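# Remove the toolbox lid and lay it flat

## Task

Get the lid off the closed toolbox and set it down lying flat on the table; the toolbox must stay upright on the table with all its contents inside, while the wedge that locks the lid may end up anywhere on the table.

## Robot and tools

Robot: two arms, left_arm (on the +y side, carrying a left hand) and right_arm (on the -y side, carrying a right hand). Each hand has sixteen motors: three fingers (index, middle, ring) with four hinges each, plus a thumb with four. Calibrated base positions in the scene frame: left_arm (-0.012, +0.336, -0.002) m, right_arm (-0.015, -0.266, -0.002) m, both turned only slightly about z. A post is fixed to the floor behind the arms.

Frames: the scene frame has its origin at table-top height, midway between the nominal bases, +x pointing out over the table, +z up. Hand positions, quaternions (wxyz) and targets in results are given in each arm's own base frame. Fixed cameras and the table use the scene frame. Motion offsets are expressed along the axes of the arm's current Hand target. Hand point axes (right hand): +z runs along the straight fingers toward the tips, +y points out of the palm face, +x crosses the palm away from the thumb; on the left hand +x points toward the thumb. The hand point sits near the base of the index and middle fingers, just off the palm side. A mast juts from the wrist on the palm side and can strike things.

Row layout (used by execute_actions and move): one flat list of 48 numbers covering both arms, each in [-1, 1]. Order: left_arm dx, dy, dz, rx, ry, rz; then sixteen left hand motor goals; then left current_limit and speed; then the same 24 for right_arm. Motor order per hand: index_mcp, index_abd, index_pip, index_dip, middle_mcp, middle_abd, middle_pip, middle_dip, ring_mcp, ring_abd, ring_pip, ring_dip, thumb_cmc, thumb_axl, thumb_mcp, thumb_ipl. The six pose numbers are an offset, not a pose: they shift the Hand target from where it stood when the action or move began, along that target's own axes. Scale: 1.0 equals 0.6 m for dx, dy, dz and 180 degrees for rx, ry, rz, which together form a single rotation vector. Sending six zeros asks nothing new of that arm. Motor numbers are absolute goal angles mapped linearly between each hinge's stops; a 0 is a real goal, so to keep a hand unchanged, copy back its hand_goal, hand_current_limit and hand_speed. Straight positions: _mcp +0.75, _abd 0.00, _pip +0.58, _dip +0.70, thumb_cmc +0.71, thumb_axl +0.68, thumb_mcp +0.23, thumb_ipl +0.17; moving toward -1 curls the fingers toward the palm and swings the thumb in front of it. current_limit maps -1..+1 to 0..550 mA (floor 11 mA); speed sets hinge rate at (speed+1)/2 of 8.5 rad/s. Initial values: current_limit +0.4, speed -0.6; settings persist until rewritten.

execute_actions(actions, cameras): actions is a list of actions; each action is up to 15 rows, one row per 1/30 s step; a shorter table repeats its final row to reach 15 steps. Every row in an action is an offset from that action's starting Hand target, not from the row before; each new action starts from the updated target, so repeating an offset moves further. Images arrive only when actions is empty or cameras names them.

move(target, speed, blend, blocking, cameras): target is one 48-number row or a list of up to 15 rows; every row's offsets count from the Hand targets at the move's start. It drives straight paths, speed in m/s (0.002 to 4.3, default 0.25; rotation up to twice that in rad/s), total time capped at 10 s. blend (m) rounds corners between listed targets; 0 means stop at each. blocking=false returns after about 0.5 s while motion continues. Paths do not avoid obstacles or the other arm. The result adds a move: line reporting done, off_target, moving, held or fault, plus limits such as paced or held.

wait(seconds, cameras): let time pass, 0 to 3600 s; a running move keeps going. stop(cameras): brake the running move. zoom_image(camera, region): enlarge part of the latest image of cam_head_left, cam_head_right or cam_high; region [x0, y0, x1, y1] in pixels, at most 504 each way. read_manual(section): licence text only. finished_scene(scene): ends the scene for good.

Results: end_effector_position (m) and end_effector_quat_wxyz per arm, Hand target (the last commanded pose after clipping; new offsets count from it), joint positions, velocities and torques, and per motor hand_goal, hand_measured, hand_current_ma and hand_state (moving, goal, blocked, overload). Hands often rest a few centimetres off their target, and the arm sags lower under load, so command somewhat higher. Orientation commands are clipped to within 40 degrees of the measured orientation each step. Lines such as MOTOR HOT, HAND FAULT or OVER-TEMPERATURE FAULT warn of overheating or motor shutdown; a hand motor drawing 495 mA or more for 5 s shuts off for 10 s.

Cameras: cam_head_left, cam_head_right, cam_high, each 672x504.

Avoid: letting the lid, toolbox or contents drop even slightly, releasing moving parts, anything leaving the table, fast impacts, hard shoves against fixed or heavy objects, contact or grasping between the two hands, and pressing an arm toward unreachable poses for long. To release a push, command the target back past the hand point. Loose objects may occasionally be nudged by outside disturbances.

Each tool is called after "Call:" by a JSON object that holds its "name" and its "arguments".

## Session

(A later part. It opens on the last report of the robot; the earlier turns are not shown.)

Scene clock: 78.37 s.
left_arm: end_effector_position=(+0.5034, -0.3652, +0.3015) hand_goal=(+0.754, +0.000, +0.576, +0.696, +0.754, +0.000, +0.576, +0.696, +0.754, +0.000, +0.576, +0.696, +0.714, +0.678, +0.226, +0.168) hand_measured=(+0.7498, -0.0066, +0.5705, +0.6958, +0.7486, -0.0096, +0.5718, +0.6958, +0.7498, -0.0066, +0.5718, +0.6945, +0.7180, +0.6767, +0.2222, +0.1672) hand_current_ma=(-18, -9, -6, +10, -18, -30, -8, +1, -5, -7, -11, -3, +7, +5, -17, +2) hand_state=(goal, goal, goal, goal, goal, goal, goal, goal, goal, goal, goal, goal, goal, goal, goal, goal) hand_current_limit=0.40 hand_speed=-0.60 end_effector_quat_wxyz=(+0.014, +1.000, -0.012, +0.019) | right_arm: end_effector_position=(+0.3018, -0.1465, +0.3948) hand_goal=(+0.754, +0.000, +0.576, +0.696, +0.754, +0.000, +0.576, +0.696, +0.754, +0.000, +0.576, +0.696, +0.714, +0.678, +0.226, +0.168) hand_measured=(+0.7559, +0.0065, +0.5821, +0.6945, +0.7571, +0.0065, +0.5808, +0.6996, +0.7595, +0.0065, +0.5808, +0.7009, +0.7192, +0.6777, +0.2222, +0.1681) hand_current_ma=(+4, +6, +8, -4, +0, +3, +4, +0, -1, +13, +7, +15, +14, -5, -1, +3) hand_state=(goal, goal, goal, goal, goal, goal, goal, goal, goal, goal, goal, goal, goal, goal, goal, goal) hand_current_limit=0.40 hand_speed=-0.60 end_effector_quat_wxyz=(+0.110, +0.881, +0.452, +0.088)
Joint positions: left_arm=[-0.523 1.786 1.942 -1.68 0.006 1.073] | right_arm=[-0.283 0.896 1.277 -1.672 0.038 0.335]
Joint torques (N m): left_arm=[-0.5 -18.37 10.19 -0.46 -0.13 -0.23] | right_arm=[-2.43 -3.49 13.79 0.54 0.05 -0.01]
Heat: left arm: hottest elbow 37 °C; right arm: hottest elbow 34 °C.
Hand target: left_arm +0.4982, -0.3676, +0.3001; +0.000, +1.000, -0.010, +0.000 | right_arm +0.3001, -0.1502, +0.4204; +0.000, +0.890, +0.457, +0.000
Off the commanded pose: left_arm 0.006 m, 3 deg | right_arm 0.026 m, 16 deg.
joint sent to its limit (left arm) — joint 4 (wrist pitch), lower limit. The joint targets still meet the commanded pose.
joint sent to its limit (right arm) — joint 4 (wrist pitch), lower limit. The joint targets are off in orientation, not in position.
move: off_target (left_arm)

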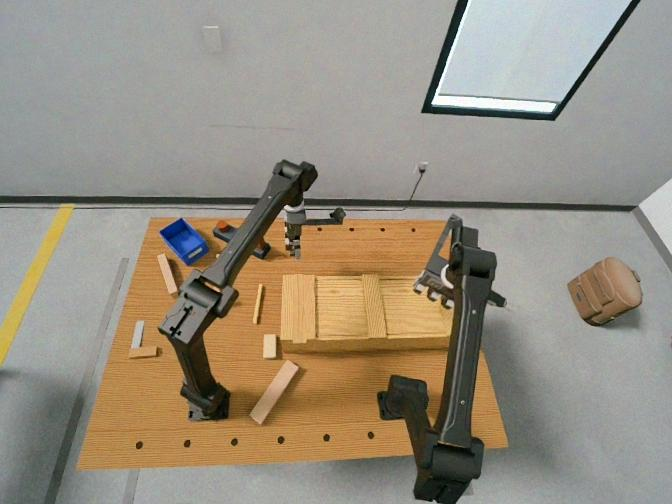

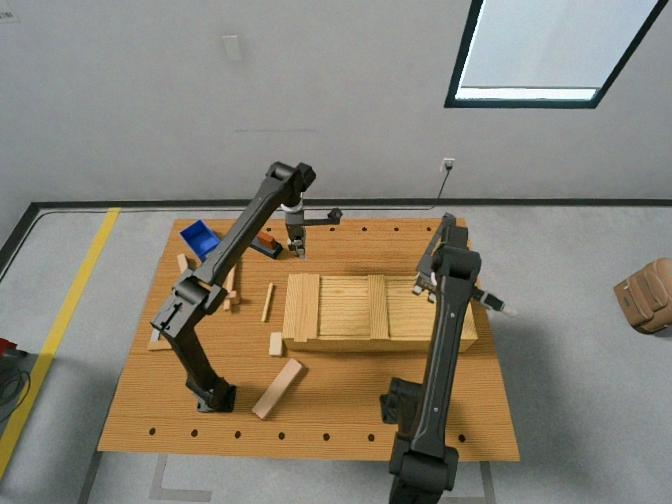

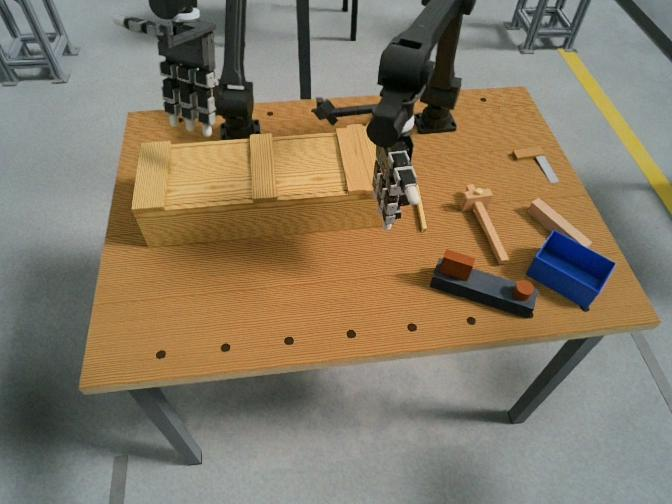

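Call:
{"name": "move", "arguments": {"target": [-0.01,0,0.0667,0,0,0,0.754,0,0.576,0.696,0.754,0,0.576,0.696,0.754,0,0.576,0.696,0.714,0.678,0.226,0.168,1.0,-0.6,0,0,0,0,0,0,0.754,0,0.576,0.696,0.754,0,0.576,0.696,0.754,0,0.576,0.696,0.714,0.678,0.226,0.168,0.4,-0.6], "cameras": ["all"], "speed": [0.1]}}

Call:
{"name": "zoom_image", "arguments": {"camera": "cam_high", "region": [330, 110, 430, 210]}}

Call:
{"name": "zoom_image", "arguments": {"camera": "cam_head_left", "region": [270, 230, 350, 310]}}

Call:
{"name": "zoom_image", "arguments": {"camera": "cam_head_right", "region": [270, 230, 350, 310]}}

Scene clock: 79.70 s.
left_arm: end_effector_position=(+0.4926, -0.3620, +0.2595) hand_goal=(+0.754, +0.000, +0.576, +0.696, +0.754, +0.000, +0.576, +0.696, +0.754, +0.000, +0.576, +0.696, +0.714, +0.678, +0.226, +0.168) hand_measured=(+0.7498, -0.0052, +0.5705, +0.6958, +0.7486, -0.0066, +0.5718, +0.6958, +0.7498, -0.0052, +0.5705, +0.6945, +0.7180, +0.6777, +0.2222, +0.1681) hand_current_ma=(-25, -7, -21, +2, -13, -22, -14, +1, -6, -9, -11, -5, +17, -13, -17, -4) hand_state=(goal, goal, goal, goal, goal, goal, goal, goal, goal, goal, goal, goal, goal, goal, goal, goal) hand_current_limit=1.00 hand_speed=-0.60 end_effector_quat_wxyz=(-0.002, +1.000, -0.013, -0.006) | right_arm: end_effector_position=(+0.3018, -0.1465, +0.3948) hand_goal=(+0.754, +0.000, +0.576, +0.696, +0.754, +0.000, +0.576, +0.696, +0.754, +0.000, +0.576, +0.696, +0.714, +0.678, +0.226, +0.168) hand_measured=(+0.7571, +0.0065, +0.5821, +0.6945, +0.7559, +0.0065, +0.5808, +0.6996, +0.7595, +0.0065, +0.5808, +0.7009, +0.7192, +0.6777, +0.2212, +0.1672) hand_current_ma=(+9, +5, +6, -15, -4, +6, +7, +7, +8, +14, +6, +21, +10, -13, -3, +4) hand_state=(goal, goal, goal, goal, goal, goal, goal, goal, goal, goal, goal, goal, goal, goal, goal, goal) hand_current_limit=0.40 hand_speed=-0.60 end_effector_quat_wxyz=(+0.110, +0.881, +0.452, +0.088)
Joint positions: left_arm=[-0.528 1.786 1.842 -1.641 0.003 1.068] | right_arm=[-0.283 0.896 1.277 -1.672 0.038 0.335]
Joint torques (N m): left_arm=[-0.5 -18.49 10.02 0.38 -0.16 -0.25] | right_arm=[-2.2 -3.72 13.87 0.49 0.03 -0.04]
Heat: left arm: hottest elbow 37 °C; right arm: hottest elbow 34 °C.
Hand target: left_arm +0.4924, -0.3673, +0.2601; +0.000, +1.000, -0.010, +0.000 | right_arm +0.3001, -0.1502, +0.4204; +0.000, +0.890, +0.457, +0.000
Off the commanded pose: left_arm 0.006 m, 1 deg | right_arm 0.026 m, 16 deg.
joint sent to its limit (right arm) — joint 4 (wrist pitch), lower limit. The joint targets are off in orientation, not in position.
move: done

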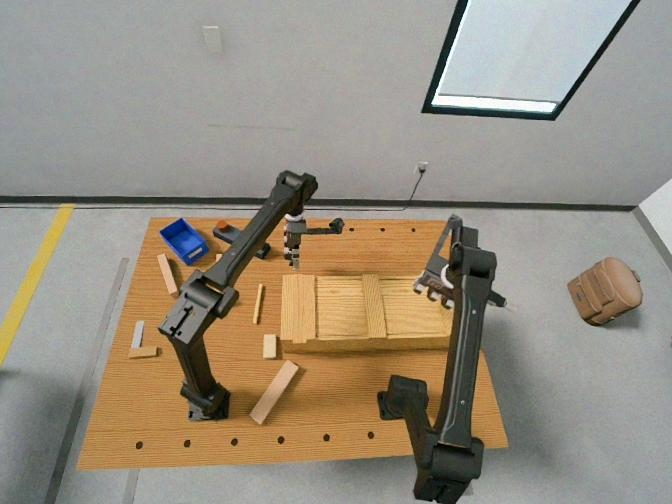

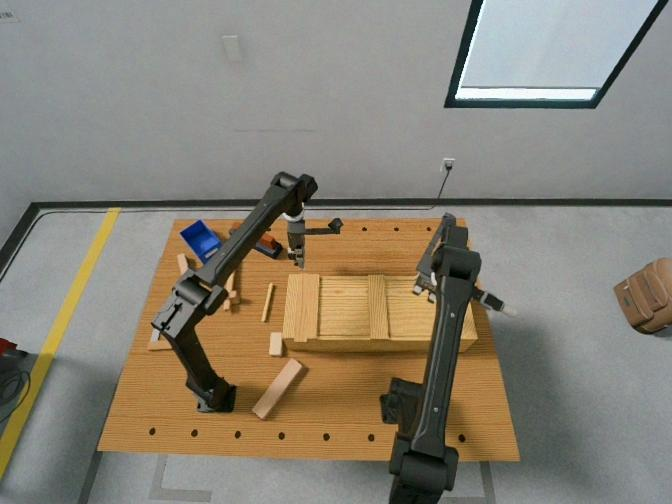

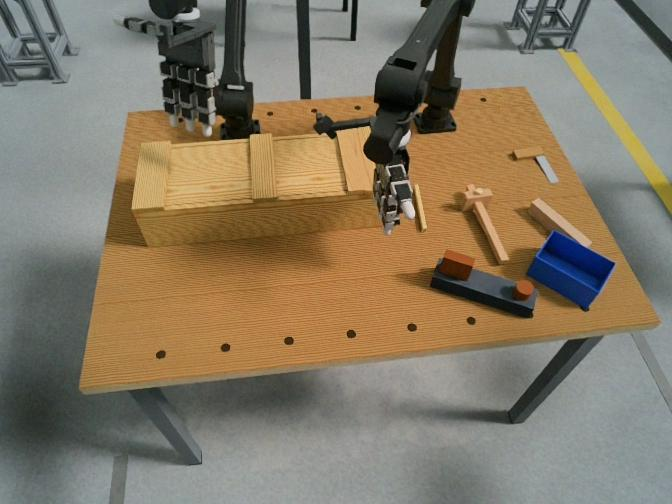

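Scaled by 5.040 from the camera's image (finer frame: 960x720).

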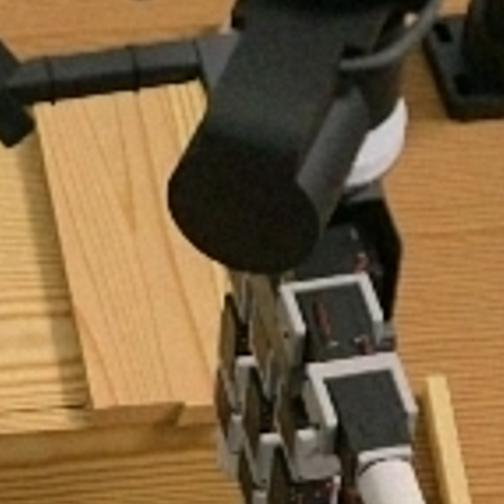

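Scaled by 6.300 from the camera's image (finer frame: 960x720).

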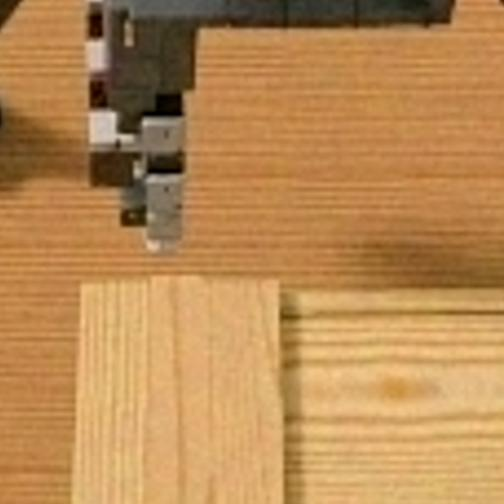

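Scaled by 6.300 from the camera's image (finer frame: 960x720).

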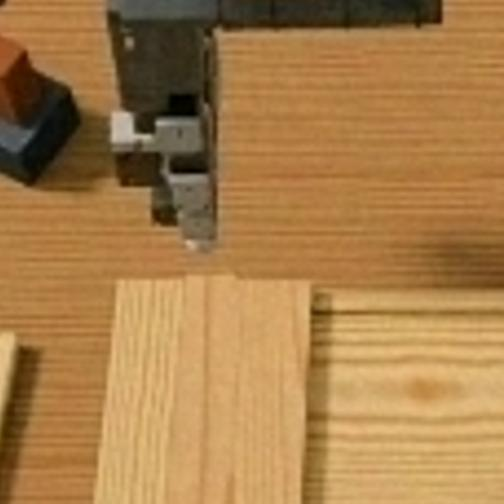

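Call:
{"name": "move", "arguments": {"target": [0,0.0108,0,0,0,0,0.754,0,0.576,0.696,0.754,0,0.576,0.696,0.754,0,0.576,0.696,0.714,0.678,0.226,0.168,1.0,-0.6,0,0,0,0,0,0,0.754,0,0.576,0.696,0.754,0,0.576,0.696,0.754,0,0.576,0.696,0.714,0.678,0.226,0.168,0.4,-0.6], "cameras": ["cam_head_left","cam_head_right"], "speed": [0.1]}}

Call:
{"name": "zoom_image", "arguments": {"camera": "cam_head_left", "region": [270, 230, 350, 310]}}

Call:
{"name": "zoom_image", "arguments": {"camera": "cam_head_right", "region": [270, 230, 350, 310]}}

Scene clock: 80.83 s.
left_arm: end_effector_position=(+0.4892, -0.3675, +0.2594) hand_goal=(+0.754, +0.000, +0.576, +0.696, +0.754, +0.000, +0.576, +0.696, +0.754, +0.000, +0.576, +0.696, +0.714, +0.678, +0.226, +0.168) hand_measured=(+0.7498, -0.0052, +0.5705, +0.6958, +0.7486, -0.0066, +0.5718, +0.6958, +0.7486, -0.0052, +0.5718, +0.6945, +0.7092, +0.6777, +0.2222, +0.1681) hand_current_ma=(-23, -12, -26, +0, -9, -30, -11, -8, -16, -1, -1, -8, -17, -15, -16, +0) hand_state=(goal, goal, goal, goal, goal, goal, goal, goal, goal, goal, goal, goal, goal, goal, goal, goal) hand_current_limit=1.00 hand_speed=-0.60 end_effector_quat_wxyz=(-0.002, +1.000, -0.013, -0.006) | right_arm: end_effector_position=(+0.3018, -0.1465, +0.3948) hand_goal=(+0.754, +0.000, +0.576, +0.696, +0.754, +0.000, +0.576, +0.696, +0.754, +0.000, +0.576, +0.696, +0.714, +0.678, +0.226, +0.168) hand_measured=(+0.7571, +0.0065, +0.5808, +0.6945, +0.7559, +0.0065, +0.5808, +0.6996, +0.7595, +0.0065, +0.5808, +0.7009, +0.7180, +0.6777, +0.2212, +0.1672) hand_current_ma=(+8, +3, +10, -8, -1, +17, +1, -4, -1, +12, +3, +19, +8, -8, -4, +10) hand_state=(goal, goal, goal, goal, goal, goal, goal, goal, goal, goal, goal, goal, goal, goal, goal, goal) hand_current_limit=0.40 hand_speed=-0.60 end_effector_quat_wxyz=(+0.110, +0.881, +0.452, +0.088)
Joint positions: left_arm=[-0.54 1.786 1.842 -1.641 0.003 1.058] | right_arm=[-0.283 0.896 1.277 -1.672 0.038 0.335]
Joint torques (N m): left_arm=[-0.44 -17.67 11.14 0.35 -0.15 -0.24] | right_arm=[-2.26 -3.78 13.86 0.47 0.04 -0.03]
Heat: left arm: hottest elbow 36 °C; right arm: hottest elbow 34 °C.
Hand target: left_arm +0.4922, -0.3739, +0.2601; +0.000, +1.000, -0.010, +0.000 | right_arm +0.3001, -0.1502, +0.4204; +0.000, +0.890, +0.457, +0.000
Off the commanded pose: left_arm 0.007 m, 1 deg | right_arm 0.026 m, 16 deg.
joint sent to its limit (right arm) — joint 4 (wrist pitch), lower limit. The joint targets are off in orientation, not in position.
move: done

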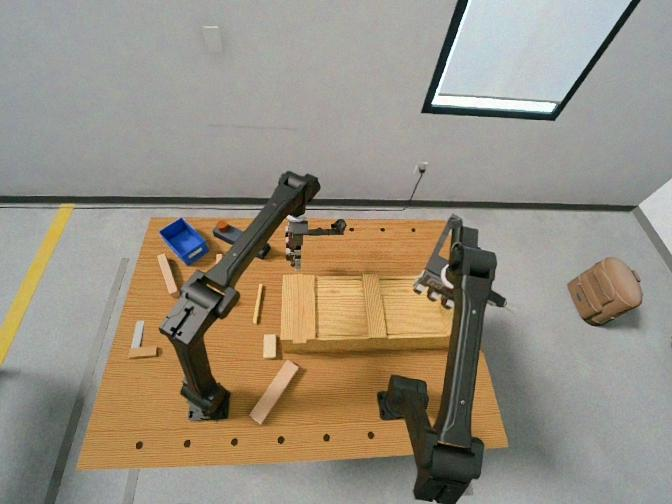

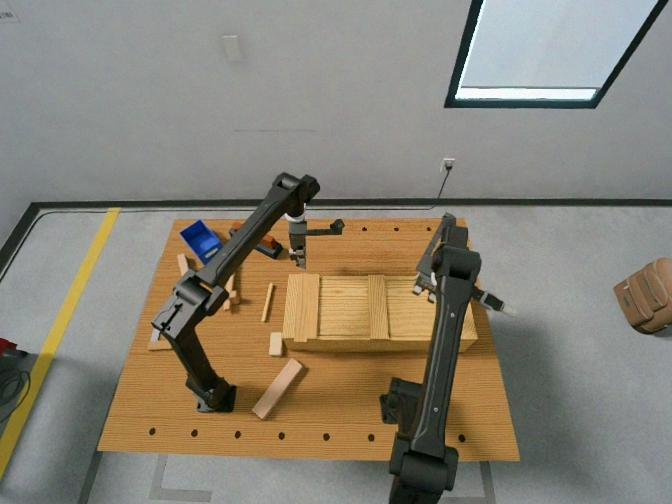

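Scaled by 6.300 from the camera's image (finer frame: 960x720).

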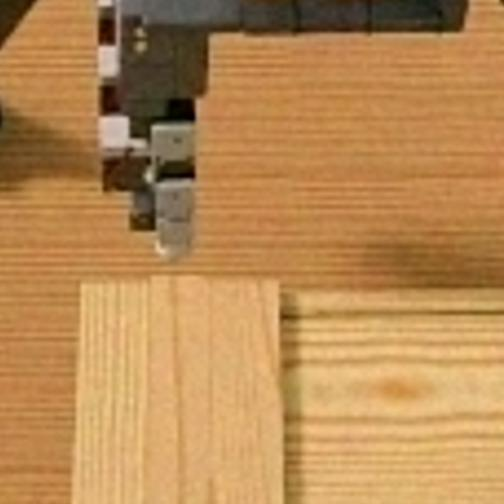

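Scaled by 6.300 from the camera's image (finer frame: 960x720).

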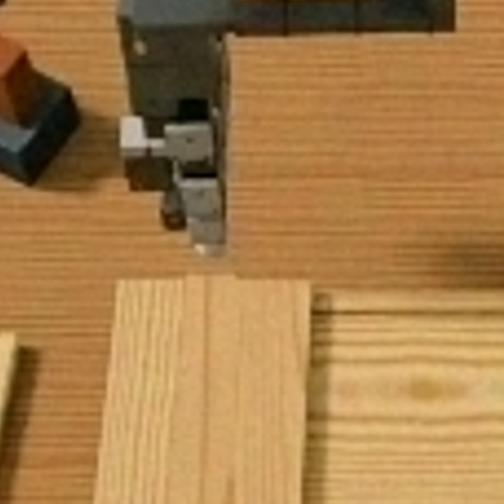

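Call:
{"name": "move", "arguments": {"target": [-0.04,0.004,0,0,0,0,0.754,0,0.576,0.696,0.754,0,0.576,0.696,0.754,0,0.576,0.696,0.714,0.678,0.226,0.168,1.0,-0.6,0,0,0,0,0,0,0.754,0,0.576,0.696,0.754,0,0.576,0.696,0.754,0,0.576,0.696,0.714,0.678,0.226,0.168,0.4,-0.6], "cameras": ["cam_head_left","cam_head_right"], "speed": [0.05]}}

Call:
{"name": "zoom_image", "arguments": {"camera": "cam_head_left", "region": [270, 230, 350, 310]}}

Call:
{"name": "zoom_image", "arguments": {"camera": "cam_head_right", "region": [270, 230, 350, 310]}}

Scene clock: 82.37 s.
left_arm: end_effector_position=(+0.4693, -0.3718, +0.2564) hand_goal=(+0.754, +0.000, +0.576, +0.696, +0.754, +0.000, +0.576, +0.696, +0.754, +0.000, +0.576, +0.696, +0.714, +0.678, +0.226, +0.168) hand_measured=(+0.7498, -0.0037, +0.5705, +0.6958, +0.7486, -0.0066, +0.5718, +0.6958, +0.7498, +0.0051, +0.5718, +0.6958, +0.7079, +0.6777, +0.2222, +0.1672) hand_current_ma=(-17, -27, -20, +7, -11, -18, -15, -3, -13, +17, +1, -10, -18, -14, -18, -5) hand_state=(goal, goal, goal, goal, goal, goal, goal, goal, goal, goal, goal, goal, goal, goal, goal, goal) hand_current_limit=1.00 hand_speed=-0.60 end_effector_quat_wxyz=(-0.004, +1.000, -0.013, -0.008) | right_arm: end_effector_position=(+0.3018, -0.1465, +0.3948) hand_goal=(+0.754, +0.000, +0.576, +0.696, +0.754, +0.000, +0.576, +0.696, +0.754, +0.000, +0.576, +0.696, +0.714, +0.678, +0.226, +0.168) hand_measured=(+0.7559, +0.0065, +0.5821, +0.6945, +0.7571, +0.0065, +0.5808, +0.6996, +0.7595, +0.0065, +0.5808, +0.7022, +0.7192, +0.6767, +0.2222, +0.1681) hand_current_ma=(+8, +7, +7, -16, +5, +4, -4, +3, +2, +11, +11, +18, +18, -3, -9, +8) hand_state=(goal, goal, goal, goal, goal, goal, goal, goal, goal, goal, goal, goal, goal, goal, goal, goal) hand_current_limit=0.40 hand_speed=-0.60 end_effector_quat_wxyz=(+0.110, +0.881, +0.452, +0.088)
Joint positions: left_arm=[-0.566 1.747 1.782 -1.624 0.002 1.032] | right_arm=[-0.283 0.896 1.277 -1.672 0.038 0.335]
Joint torques (N m): left_arm=[-0.38 -18.49 9.83 0.49 -0.15 -0.24] | right_arm=[-2.26 -3.72 13.81 0.5 0.01 -0.04]
Heat: left arm: hottest elbow 36 °C; right arm: hottest elbow 35 °C.
Hand target: left_arm +0.4681, -0.3757, +0.2602; +0.000, +1.000, -0.010, +0.000 | right_arm +0.3001, -0.1502, +0.4204; +0.000, +0.890, +0.457, +0.000
Off the commanded pose: left_arm 0.006 m, 1 deg | right_arm 0.026 m, 16 deg.
joint sent to its limit (right arm) — joint 4 (wrist pitch), lower limit. The joint targets are off in orientation, not in position.
move: done

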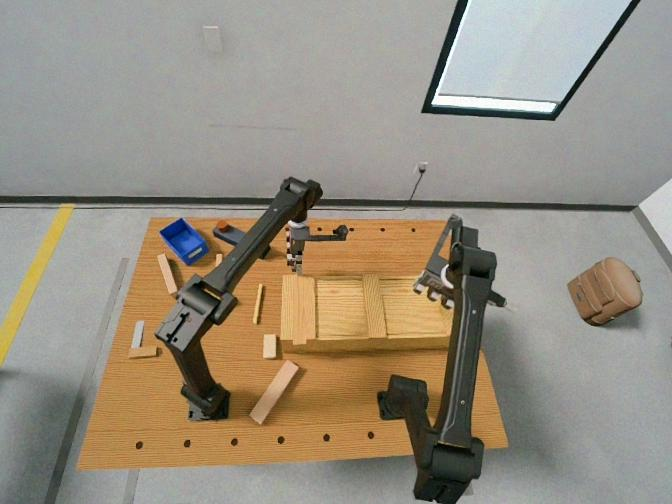

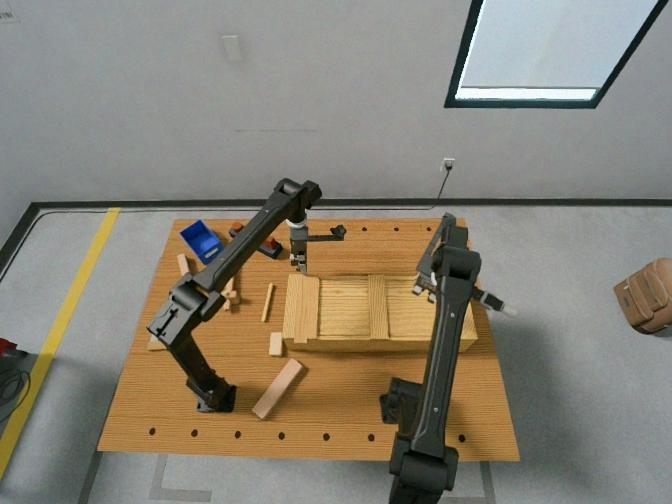

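Scaled by 6.300 from the camera's image (finer frame: 960x720).

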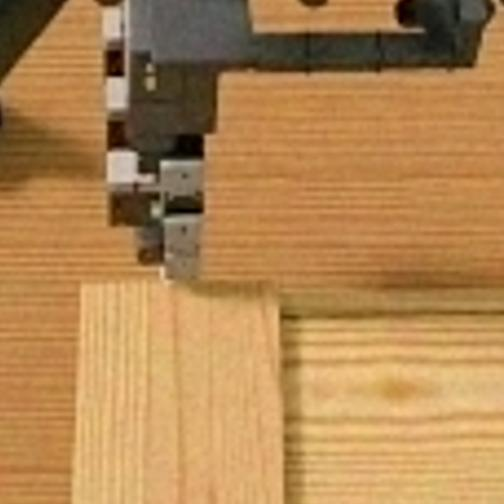

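Scaled by 6.300 from the camera's image (finer frame: 960x720).

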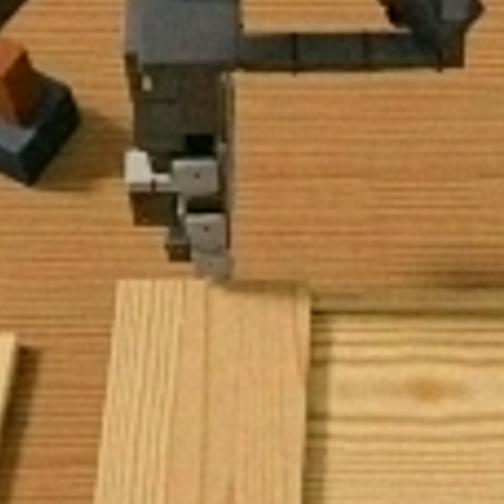

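Call:
{"name": "move", "arguments": {"target": [-0.035,-0.003,-0.002,0,0,0,0.754,0,0.576,0.696,0.754,0,0.576,0.696,0.754,-0.05,0.576,0.696,0.714,0.678,0.226,0.168,1.0,-0.6,0,0,0,0,0,0,0.754,0,0.576,0.696,0.754,0,0.576,0.696,0.754,0,0.576,0.696,0.714,0.678,0.226,0.168,0.4,-0.6], "cameras": ["cam_head_left","cam_head_right"], "speed": [0.05]}}

Call:
{"name": "zoom_image", "arguments": {"camera": "cam_head_left", "region": [270, 240, 370, 360]}}

Call:
{"name": "zoom_image", "arguments": {"camera": "cam_head_right", "region": [270, 240, 370, 360]}}

Scene clock: 83.57 s.
left_arm: end_effector_position=(+0.4603, -0.3682, +0.2589) hand_goal=(+0.754, +0.000, +0.576, +0.696, +0.754, +0.000, +0.576, +0.696, +0.754, -0.050, +0.576, +0.696, +0.714, +0.678, +0.226, +0.168) hand_measured=(+0.7498, +0.0036, +0.5693, +0.6958, +0.7486, +0.0051, +0.5718, +0.6958, +0.7414, +0.0329, +0.5693, +0.6907, +0.7092, +0.6767, +0.2222, +0.1681) hand_current_ma=(-19, +8, -16, +6, -16, -1, -16, -2, -30, +193, -15, -17, -12, -5, -19, -15) hand_state=(goal, goal, goal, goal, goal, goal, goal, goal, goal, blocked, goal, goal, goal, goal, goal, goal) hand_current_limit=1.00 hand_speed=-0.60 end_effector_quat_wxyz=(-0.001, +1.000, -0.006, +0.005) | right_arm: end_effector_position=(+0.3018, -0.1465, +0.3948) hand_goal=(+0.754, +0.000, +0.576, +0.696, +0.754, +0.000, +0.576, +0.696, +0.754, +0.000, +0.576, +0.696, +0.714, +0.678, +0.226, +0.168) hand_measured=(+0.7571, +0.0065, +0.5821, +0.6945, +0.7559, +0.0065, +0.5808, +0.6996, +0.7595, +0.0065, +0.5808, +0.7009, +0.7192, +0.6777, +0.2222, +0.1681) hand_current_ma=(+10, +1, +1, -13, +2, +18, -2, +5, +0, +4, +5, +22, +5, -3, -12, +4) hand_state=(goal, goal, goal, goal, goal, goal, goal, goal, goal, goal, goal, goal, goal, goal, goal, goal) hand_current_limit=0.40 hand_speed=-0.60 end_effector_quat_wxyz=(+0.110, +0.881, +0.452, +0.088)
Joint positions: left_arm=[-0.574 1.701 1.725 -1.588 -0.007 1.008] | right_arm=[-0.283 0.896 1.277 -1.672 0.038 0.335]
Joint torques (N m): left_arm=[-1.2 -18.73 9.37 -0.46 0.21 -0.19] | right_arm=[-2.37 -3.78 13.83 0.46 0.05 -0.04]
Heat: left arm: hottest elbow 36 °C; right arm: hottest elbow 35 °C.
Hand target: left_arm +0.4471, -0.3736, +0.2614; +0.000, +1.000, -0.010, +0.001 | right_arm +0.3001, -0.1502, +0.4204; +0.000, +0.890, +0.457, +0.000
Off the commanded pose: left_arm 0.014 m, 1 deg | right_arm 0.026 m, 16 deg.
joint sent to its limit (right arm) — joint 4 (wrist pitch), lower limit. The joint targets are off in orientation, not in position.
move: off_target (left_arm)

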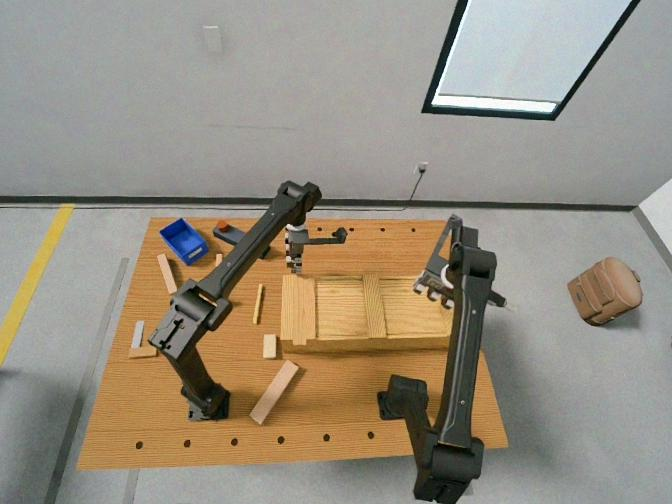

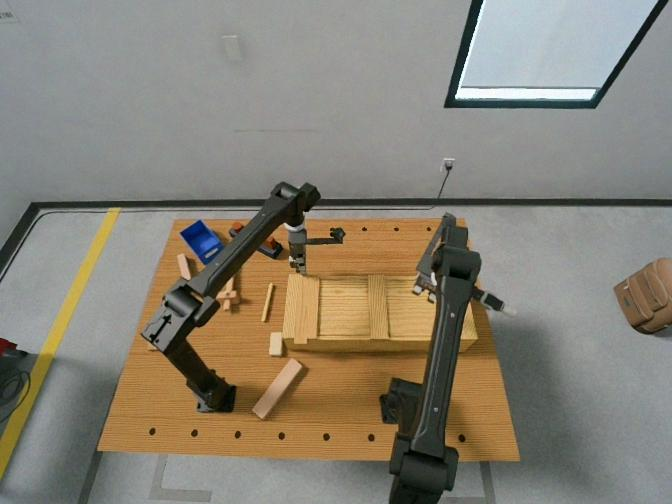

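Scaled by 4.200 from the camera's image (finer frame: 960x720).

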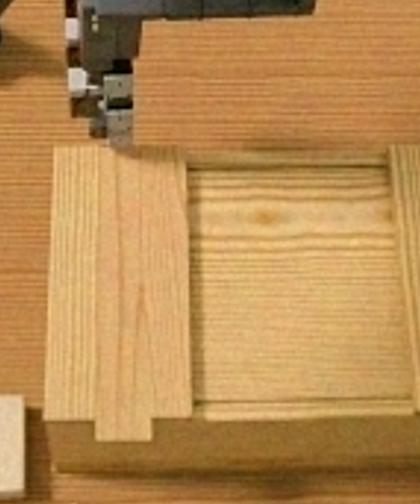

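Scaled by 4.200 from the camera's image (finer frame: 960x720).

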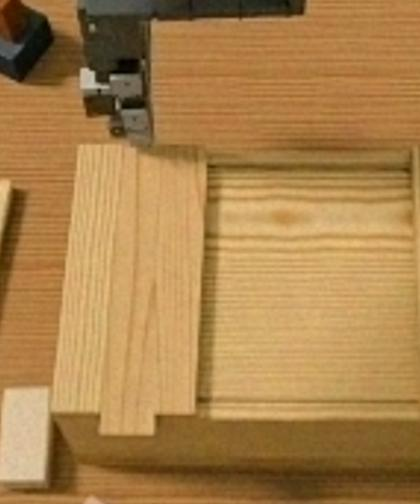

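Call:
{"name": "move", "arguments": {"target": [-0.05,0,0,0,0,0,0.754,-0.15,0.576,0.696,0.754,-0.15,0.576,0.696,0.754,-0.15,0.576,0.696,0.714,0.678,0.226,0.168,1.0,-0.6,0,0,0,0,0,0,0.754,0,0.576,0.696,0.754,0,0.576,0.696,0.754,0,0.576,0.696,0.714,0.678,0.226,0.168,0.4,-0.6], "cameras": ["cam_head_left","cam_head_right"], "speed": [0.05]}}

Call:
{"name": "zoom_image", "arguments": {"camera": "cam_head_left", "region": [270, 240, 370, 360]}}

Call:
{"name": "zoom_image", "arguments": {"camera": "cam_head_right", "region": [270, 240, 370, 360]}}

Scene clock: 84.97 s.
left_arm: end_effector_position=(+0.4395, -0.3655, +0.2608) hand_goal=(+0.754, -0.150, +0.576, +0.696, +0.754, -0.150, +0.576, +0.696, +0.754, -0.150, +0.576, +0.696, +0.714, +0.678, +0.226, +0.168) hand_measured=(+0.7498, -0.1473, +0.5705, +0.6958, +0.7511, -0.1224, +0.5782, +0.6932, +0.7474, +0.0300, +0.5744, +0.6971, +0.7092, +0.6777, +0.2222, +0.1672) hand_current_ma=(-11, +3, -14, +15, -14, +44, +23, -5, -20, +418, -4, +5, -13, -8, -14, -11) hand_state=(goal, goal, goal, goal, goal, blocked, goal, goal, goal, blocked, goal, goal, goal, goal, goal, goal) hand_current_limit=1.00 hand_speed=-0.60 end_effector_quat_wxyz=(-0.001, +1.000, -0.002, +0.017) | right_arm: end_effector_position=(+0.3018, -0.1465, +0.3948) hand_goal=(+0.754, +0.000, +0.576, +0.696, +0.754, +0.000, +0.576, +0.696, +0.754, +0.000, +0.576, +0.696, +0.714, +0.678, +0.226, +0.168) hand_measured=(+0.7571, +0.0065, +0.5808, +0.6945, +0.7559, +0.0065, +0.5808, +0.6996, +0.7595, +0.0065, +0.5808, +0.7009, +0.7192, +0.6777, +0.2212, +0.1681) hand_current_ma=(+4, +3, +0, -11, -1, +3, +0, +6, +9, +9, +4, +16, +20, -7, -12, +3) hand_state=(goal, goal, goal, goal, goal, goal, goal, goal, goal, goal, goal, goal, goal, goal, goal, goal) hand_current_limit=0.40 hand_speed=-0.60 end_effector_quat_wxyz=(+0.110, +0.881, +0.452, +0.088)
Joint positions: left_arm=[-0.598 1.636 1.646 -1.554 -0.021 0.977] | right_arm=[-0.283 0.896 1.277 -1.672 0.038 0.335]
Joint torques (N m): left_arm=[-1.96 -17.32 8.95 -1.02 0.72 -0.27] | right_arm=[-2.2 -3.55 13.87 0.55 0.05 -0.06]
Heat: left arm: hottest elbow 36 °C; right arm: hottest elbow 35 °C.
Hand target: left_arm +0.4172, -0.3729, +0.2612; +0.000, +1.000, -0.010, +0.000 | right_arm +0.3001, -0.1502, +0.4204; +0.000, +0.890, +0.457, +0.000
Off the commanded pose: left_arm 0.024 m, 2 deg | right_arm 0.026 m, 16 deg.
joint sent to its limit (right arm) — joint 4 (wrist pitch), lower limit. The joint targets are off in orientation, not in position.
move: off_target (left_arm)

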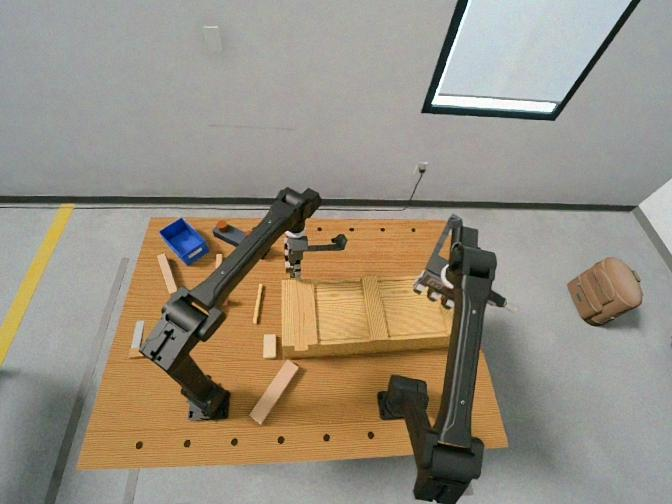

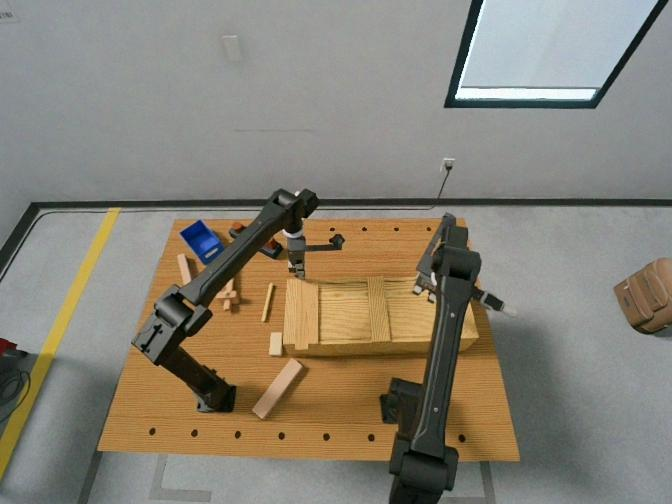

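Scaled by 4.200 from the camera's image (finer frame: 960x720).

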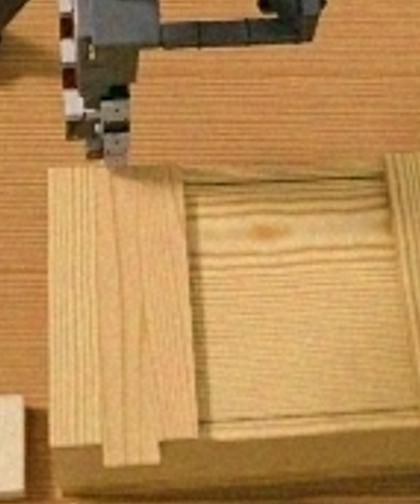

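Scaled by 4.200 from the camera's image (finer frame: 960x720).

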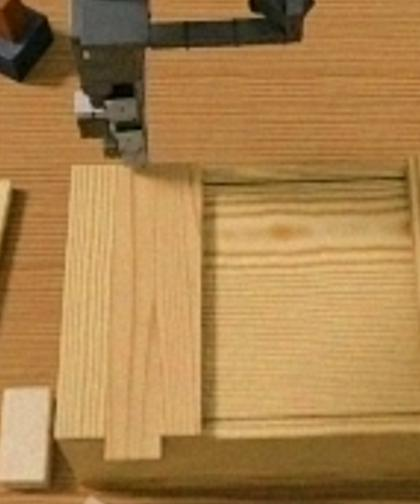

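Call:
{"name": "execute_actions", "arguments": {"actions": [], "cameras": ["cam_high"]}}

Call:
{"name": "zoom_image", "arguments": {"camera": "cam_high", "region": [340, 140, 420, 230]}}

Scene clock: 85.20 s.
left_arm: end_effector_position=(+0.4395, -0.3654, +0.2610) hand_goal=(+0.754, -0.150, +0.576, +0.696, +0.754, -0.150, +0.576, +0.696, +0.754, -0.150, +0.576, +0.696, +0.714, +0.678, +0.226, +0.168) hand_measured=(+0.7498, -0.1473, +0.5705, +0.6958, +0.7511, -0.1239, +0.5782, +0.6932, +0.7474, +0.0300, +0.5731, +0.6971, +0.7092, +0.6777, +0.2222, +0.1681) hand_current_ma=(-8, +6, -14, +8, -19, +48, +1, -7, -16, +422, +3, +8, -15, -5, -13, -18) hand_state=(goal, goal, goal, goal, goal, blocked, goal, goal, goal, blocked, goal, goal, goal, goal, goal, goal) hand_current_limit=1.00 hand_speed=-0.60 end_effector_quat_wxyz=(-0.001, +1.000, -0.002, +0.017) | right_arm: end_effector_position=(+0.3018, -0.1465, +0.3948) hand_goal=(+0.754, +0.000, +0.576, +0.696, +0.754, +0.000, +0.576, +0.696, +0.754, +0.000, +0.576, +0.696, +0.714, +0.678, +0.226, +0.168) hand_measured=(+0.7559, +0.0065, +0.5808, +0.6945, +0.7559, +0.0065, +0.5808, +0.6996, +0.7595, +0.0080, +0.5808, +0.7009, +0.7192, +0.6777, +0.2212, +0.1681) hand_current_ma=(+14, +11, +0, -1, +5, +8, -1, +7, -2, +14, +9, +21, +10, -9, -10, +3) hand_state=(goal, goal, goal, goal, goal, goal, goal, goal, goal, goal, goal, goal, goal, goal, goal, goal) hand_current_limit=0.40 hand_speed=-0.60 end_effector_quat_wxyz=(+0.110, +0.881, +0.452, +0.088)
Joint positions: left_arm=[-0.598 1.635 1.646 -1.554 -0.021 0.976] | right_arm=[-0.283 0.896 1.277 -1.672 0.038 0.335]
Joint velocities: within noise
Joint torques (N m): left_arm=[-1.96 -17.44 8.92 -1.03 0.68 -0.18] | right_arm=[-2.49 -3.55 13.86 0.53 0.03 -0.03]
Heat: left arm: hottest elbow 36 °C; right arm: hottest elbow 35 °C.
Hand target: left_arm +0.4173, -0.3729, +0.2612; +0.000, +1.000, -0.009, +0.000 | right_arm +0.3001, -0.1502, +0.4204; +0.000, +0.890, +0.457, +0.000
Off the commanded pose: left_arm 0.024 m, 2 deg | right_arm 0.026 m, 16 deg.
Images, in order (width x height): cam_high 672x504.

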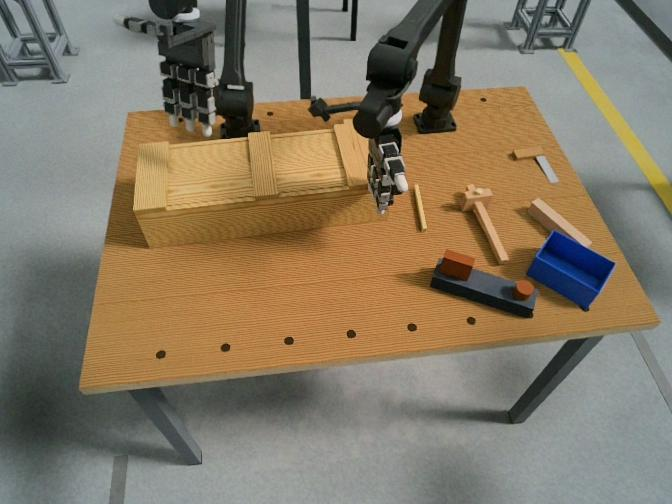

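Scaled by 5.600 from the camera's image (finer frame: 960x720).

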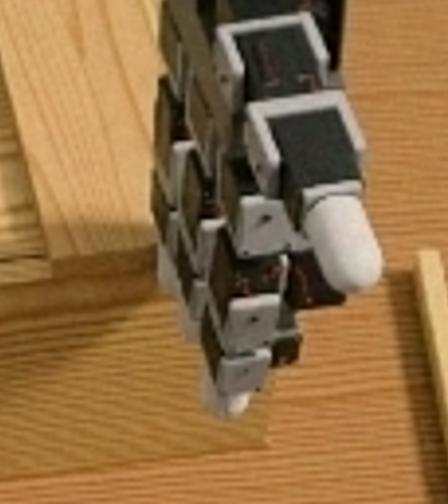

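Call:
{"name": "move", "arguments": {"target": [[0.06,0,-0.012,0,0,0,0.754,0,0.576,0.696,0.754,0,0.576,0.696,0.754,0,0.576,0.696,0.714,0.678,0.226,0.168,1.0,-0.6,0,0,0,0,0,0,0.754,0,0.576,0.696,0.754,0,0.576,0.696,0.754,0,0.576,0.696,0.714,0.678,0.226,0.168,0.4,-0.6]], "cameras": ["cam_head_left","cam_high","cam_head_right"], "speed": [0.1]}}

Call:
{"name": "zoom_image", "arguments": {"camera": "cam_high", "region": [340, 140, 420, 230]}}

Call:
{"name": "zoom_image", "arguments": {"camera": "cam_head_left", "region": [270, 240, 370, 360]}}

Call:
{"name": "zoom_image", "arguments": {"camera": "cam_head_right", "region": [270, 240, 370, 360]}}

Scene clock: 86.63 s.
left_arm: end_effector_position=(+0.4443, -0.3701, +0.2564) hand_goal=(+0.754, +0.000, +0.576, +0.696, +0.754, +0.000, +0.576, +0.696, +0.754, +0.000, +0.576, +0.696, +0.714, +0.678, +0.226, +0.168) hand_measured=(+0.7498, +0.0007, +0.5705, +0.6971, +0.7498, -0.0008, +0.5718, +0.6920, +0.7571, +0.0461, +0.5795, +0.6971, +0.7092, +0.6767, +0.2222, +0.1681) hand_current_ma=(-24, +1, -19, +4, -9, -11, -16, -11, +10, +104, +24, +4, -15, -11, -6, -4) hand_state=(goal, goal, goal, goal, goal, goal, goal, goal, goal, blocked, goal, goal, goal, goal, goal, goal) hand_current_limit=1.00 hand_speed=-0.60 end_effector_quat_wxyz=(-0.006, +1.000, -0.005, -0.004) | right_arm: end_effector_position=(+0.3018, -0.1465, +0.3948) hand_goal=(+0.754, +0.000, +0.576, +0.696, +0.754, +0.000, +0.576, +0.696, +0.754, +0.000, +0.576, +0.696, +0.714, +0.678, +0.226, +0.168) hand_measured=(+0.7571, +0.0065, +0.5821, +0.6945, +0.7571, +0.0065, +0.5808, +0.6996, +0.7595, +0.0065, +0.5808, +0.7009, +0.7192, +0.6777, +0.2212, +0.1681) hand_current_ma=(+0, -6, +0, -14, +2, +10, -2, -4, +6, +10, +7, +11, +15, -3, -4, +16) hand_state=(goal, goal, goal, goal, goal, goal, goal, goal, goal, goal, goal, goal, goal, goal, goal, goal) hand_current_limit=0.40 hand_speed=-0.60 end_effector_quat_wxyz=(+0.110, +0.881, +0.452, +0.088)
Joint positions: left_arm=[-0.595 1.681 1.696 -1.599 -0.006 0.986] | right_arm=[-0.283 0.896 1.277 -1.672 0.038 0.335]
Joint velocities: left_arm=[within noise] | right_arm=[-0.005 -0.005 0.002 -0.007 0.168 -0.037]
Joint torques (N m): left_arm=[0.91 -15.03 14.9 -0.8 0.15 0.1] | right_arm=[-2.26 -3.49 13.9 0.5 0.05 -0.03]
Heat: left arm: hottest elbow 36 °C; right arm: hottest elbow 35 °C.
Hand target: left_arm +0.4531, -0.3737, +0.2687; +0.000, +1.000, -0.010, +0.001 | right_arm +0.3001, -0.1502, +0.4204; +0.000, +0.890, +0.457, +0.000
Off the commanded pose: left_arm 0.015 m, 1 deg | right_arm 0.026 m, 16 deg.
joint sent to its limit (right arm) — joint 4 (wrist pitch), lower limit. The joint targets are off in orientation, not in position.
move: off_target (left_arm)

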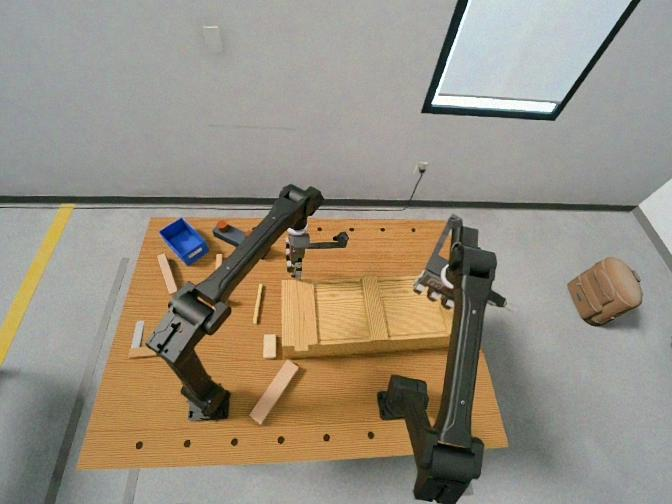

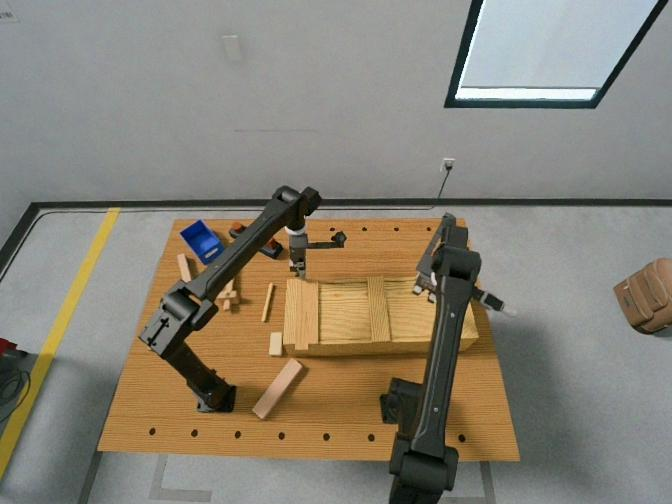

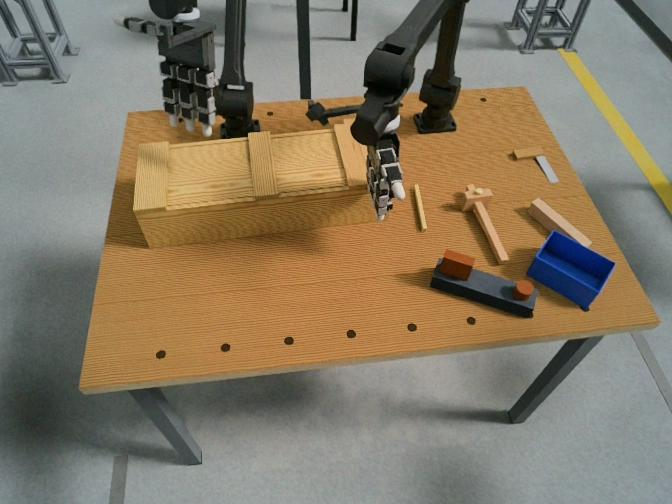

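Scaled by 5.600 from the camera's image (finer frame: 960x720).

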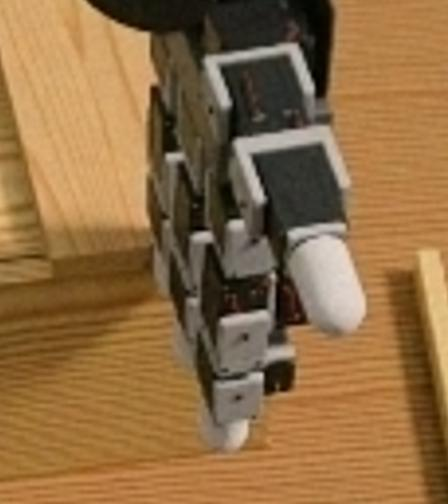

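Scaled by 4.200 from the camera's image (finer frame: 960x720).

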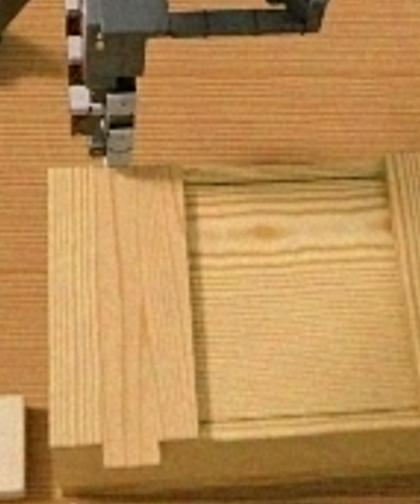

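Scaled by 4.200 from the camera's image (finer frame: 960x720).

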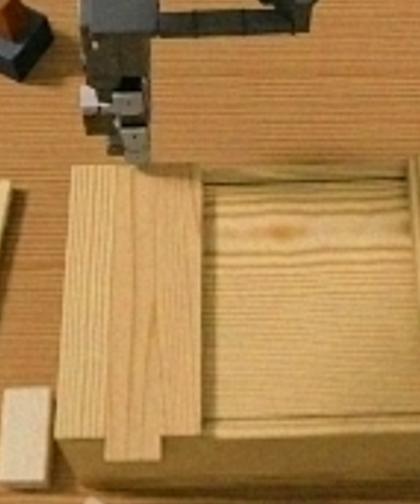

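Call:
{"name": "move", "arguments": {"target": [[0.03,0,-0.035,0,0,0,0.754,0,0.576,0.696,0.754,0,0.576,0.696,0.754,0,0.576,0.696,0.714,0.678,0.226,0.168,1.0,-0.6,0,0,0,0,0,0,0.754,0,0.576,0.696,0.754,0,0.576,0.696,0.754,0,0.576,0.696,0.714,0.678,0.226,0.168,0.4,-0.6]], "cameras": ["cam_high"], "speed": [0.1]}}

Call:
{"name": "zoom_image", "arguments": {"camera": "cam_high", "region": [340, 140, 420, 230]}}

Scene clock: 87.90 s.
left_arm: end_effector_position=(+0.4602, -0.3717, +0.2747) hand_goal=(+0.754, +0.000, +0.576, +0.696, +0.754, +0.000, +0.576, +0.696, +0.754, +0.000, +0.576, +0.696, +0.714, +0.678, +0.226, +0.168) hand_measured=(+0.7498, -0.0008, +0.5705, +0.6958, +0.7486, -0.0008, +0.5718, +0.6920, +0.7498, +0.0036, +0.5744, +0.6971, +0.7092, +0.6777, +0.2222, +0.1672) hand_current_ma=(-16, +2, -14, +14, -11, -8, -10, -21, -6, +17, +3, -1, -11, -5, -12, -10) hand_state=(goal, goal, goal, goal, goal, goal, goal, goal, goal, goal, goal, goal, goal, goal, goal, goal) hand_current_limit=1.00 hand_speed=-0.60 end_effector_quat_wxyz=(-0.008, +1.000, -0.006, -0.009) | right_arm: end_effector_position=(+0.3018, -0.1465, +0.3948) hand_goal=(+0.754, +0.000, +0.576, +0.696, +0.754, +0.000, +0.576, +0.696, +0.754, +0.000, +0.576, +0.696, +0.714, +0.678, +0.226, +0.168) hand_measured=(+0.7571, +0.0065, +0.5808, +0.6945, +0.7559, +0.0065, +0.5808, +0.6996, +0.7595, +0.0065, +0.5808, +0.7009, +0.7192, +0.6777, +0.2222, +0.1681) hand_current_ma=(+8, +3, +5, -19, -4, +6, -3, +1, +12, +5, +3, +19, +9, -8, -11, +10) hand_state=(goal, goal, goal, goal, goal, goal, goal, goal, goal, goal, goal, goal, goal, goal, goal, goal) hand_current_limit=0.40 hand_speed=-0.60 end_effector_quat_wxyz=(+0.110, +0.881, +0.452, +0.088)
Joint positions: left_arm=[-0.579 1.73 1.81 -1.674 -0.002 1.004] | right_arm=[-0.283 0.896 1.277 -1.672 0.038 0.335]
Joint torques (N m): left_arm=[1.08 -15.79 15.19 -0.59 0.01 0.07] | right_arm=[-2.37 -3.72 13.82 0.57 0.06 -0.04]
Heat: left arm: hottest elbow 36 °C; right arm: hottest elbow 35 °C.
Hand target: left_arm +0.4710, -0.3741, +0.2896; +0.000, +1.000, -0.010, +0.000 | right_arm +0.3001, -0.1502, +0.4204; +0.000, +0.890, +0.457, +0.000
Off the commanded pose: left_arm 0.019 m, 2 deg | right_arm 0.026 m, 16 deg.
joint sent to its limit (right arm) — joint 4 (wrist pitch), lower limit. The joint targets are off in orientation, not in position.
move: off_target (left_arm)

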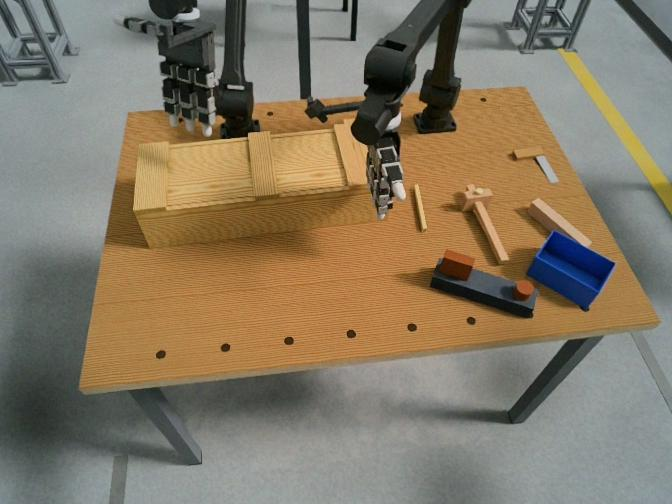

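Scaled by 5.600 from the camera's image (finer frame: 960x720).

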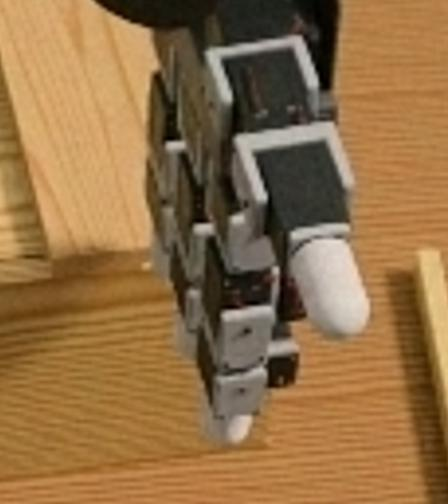

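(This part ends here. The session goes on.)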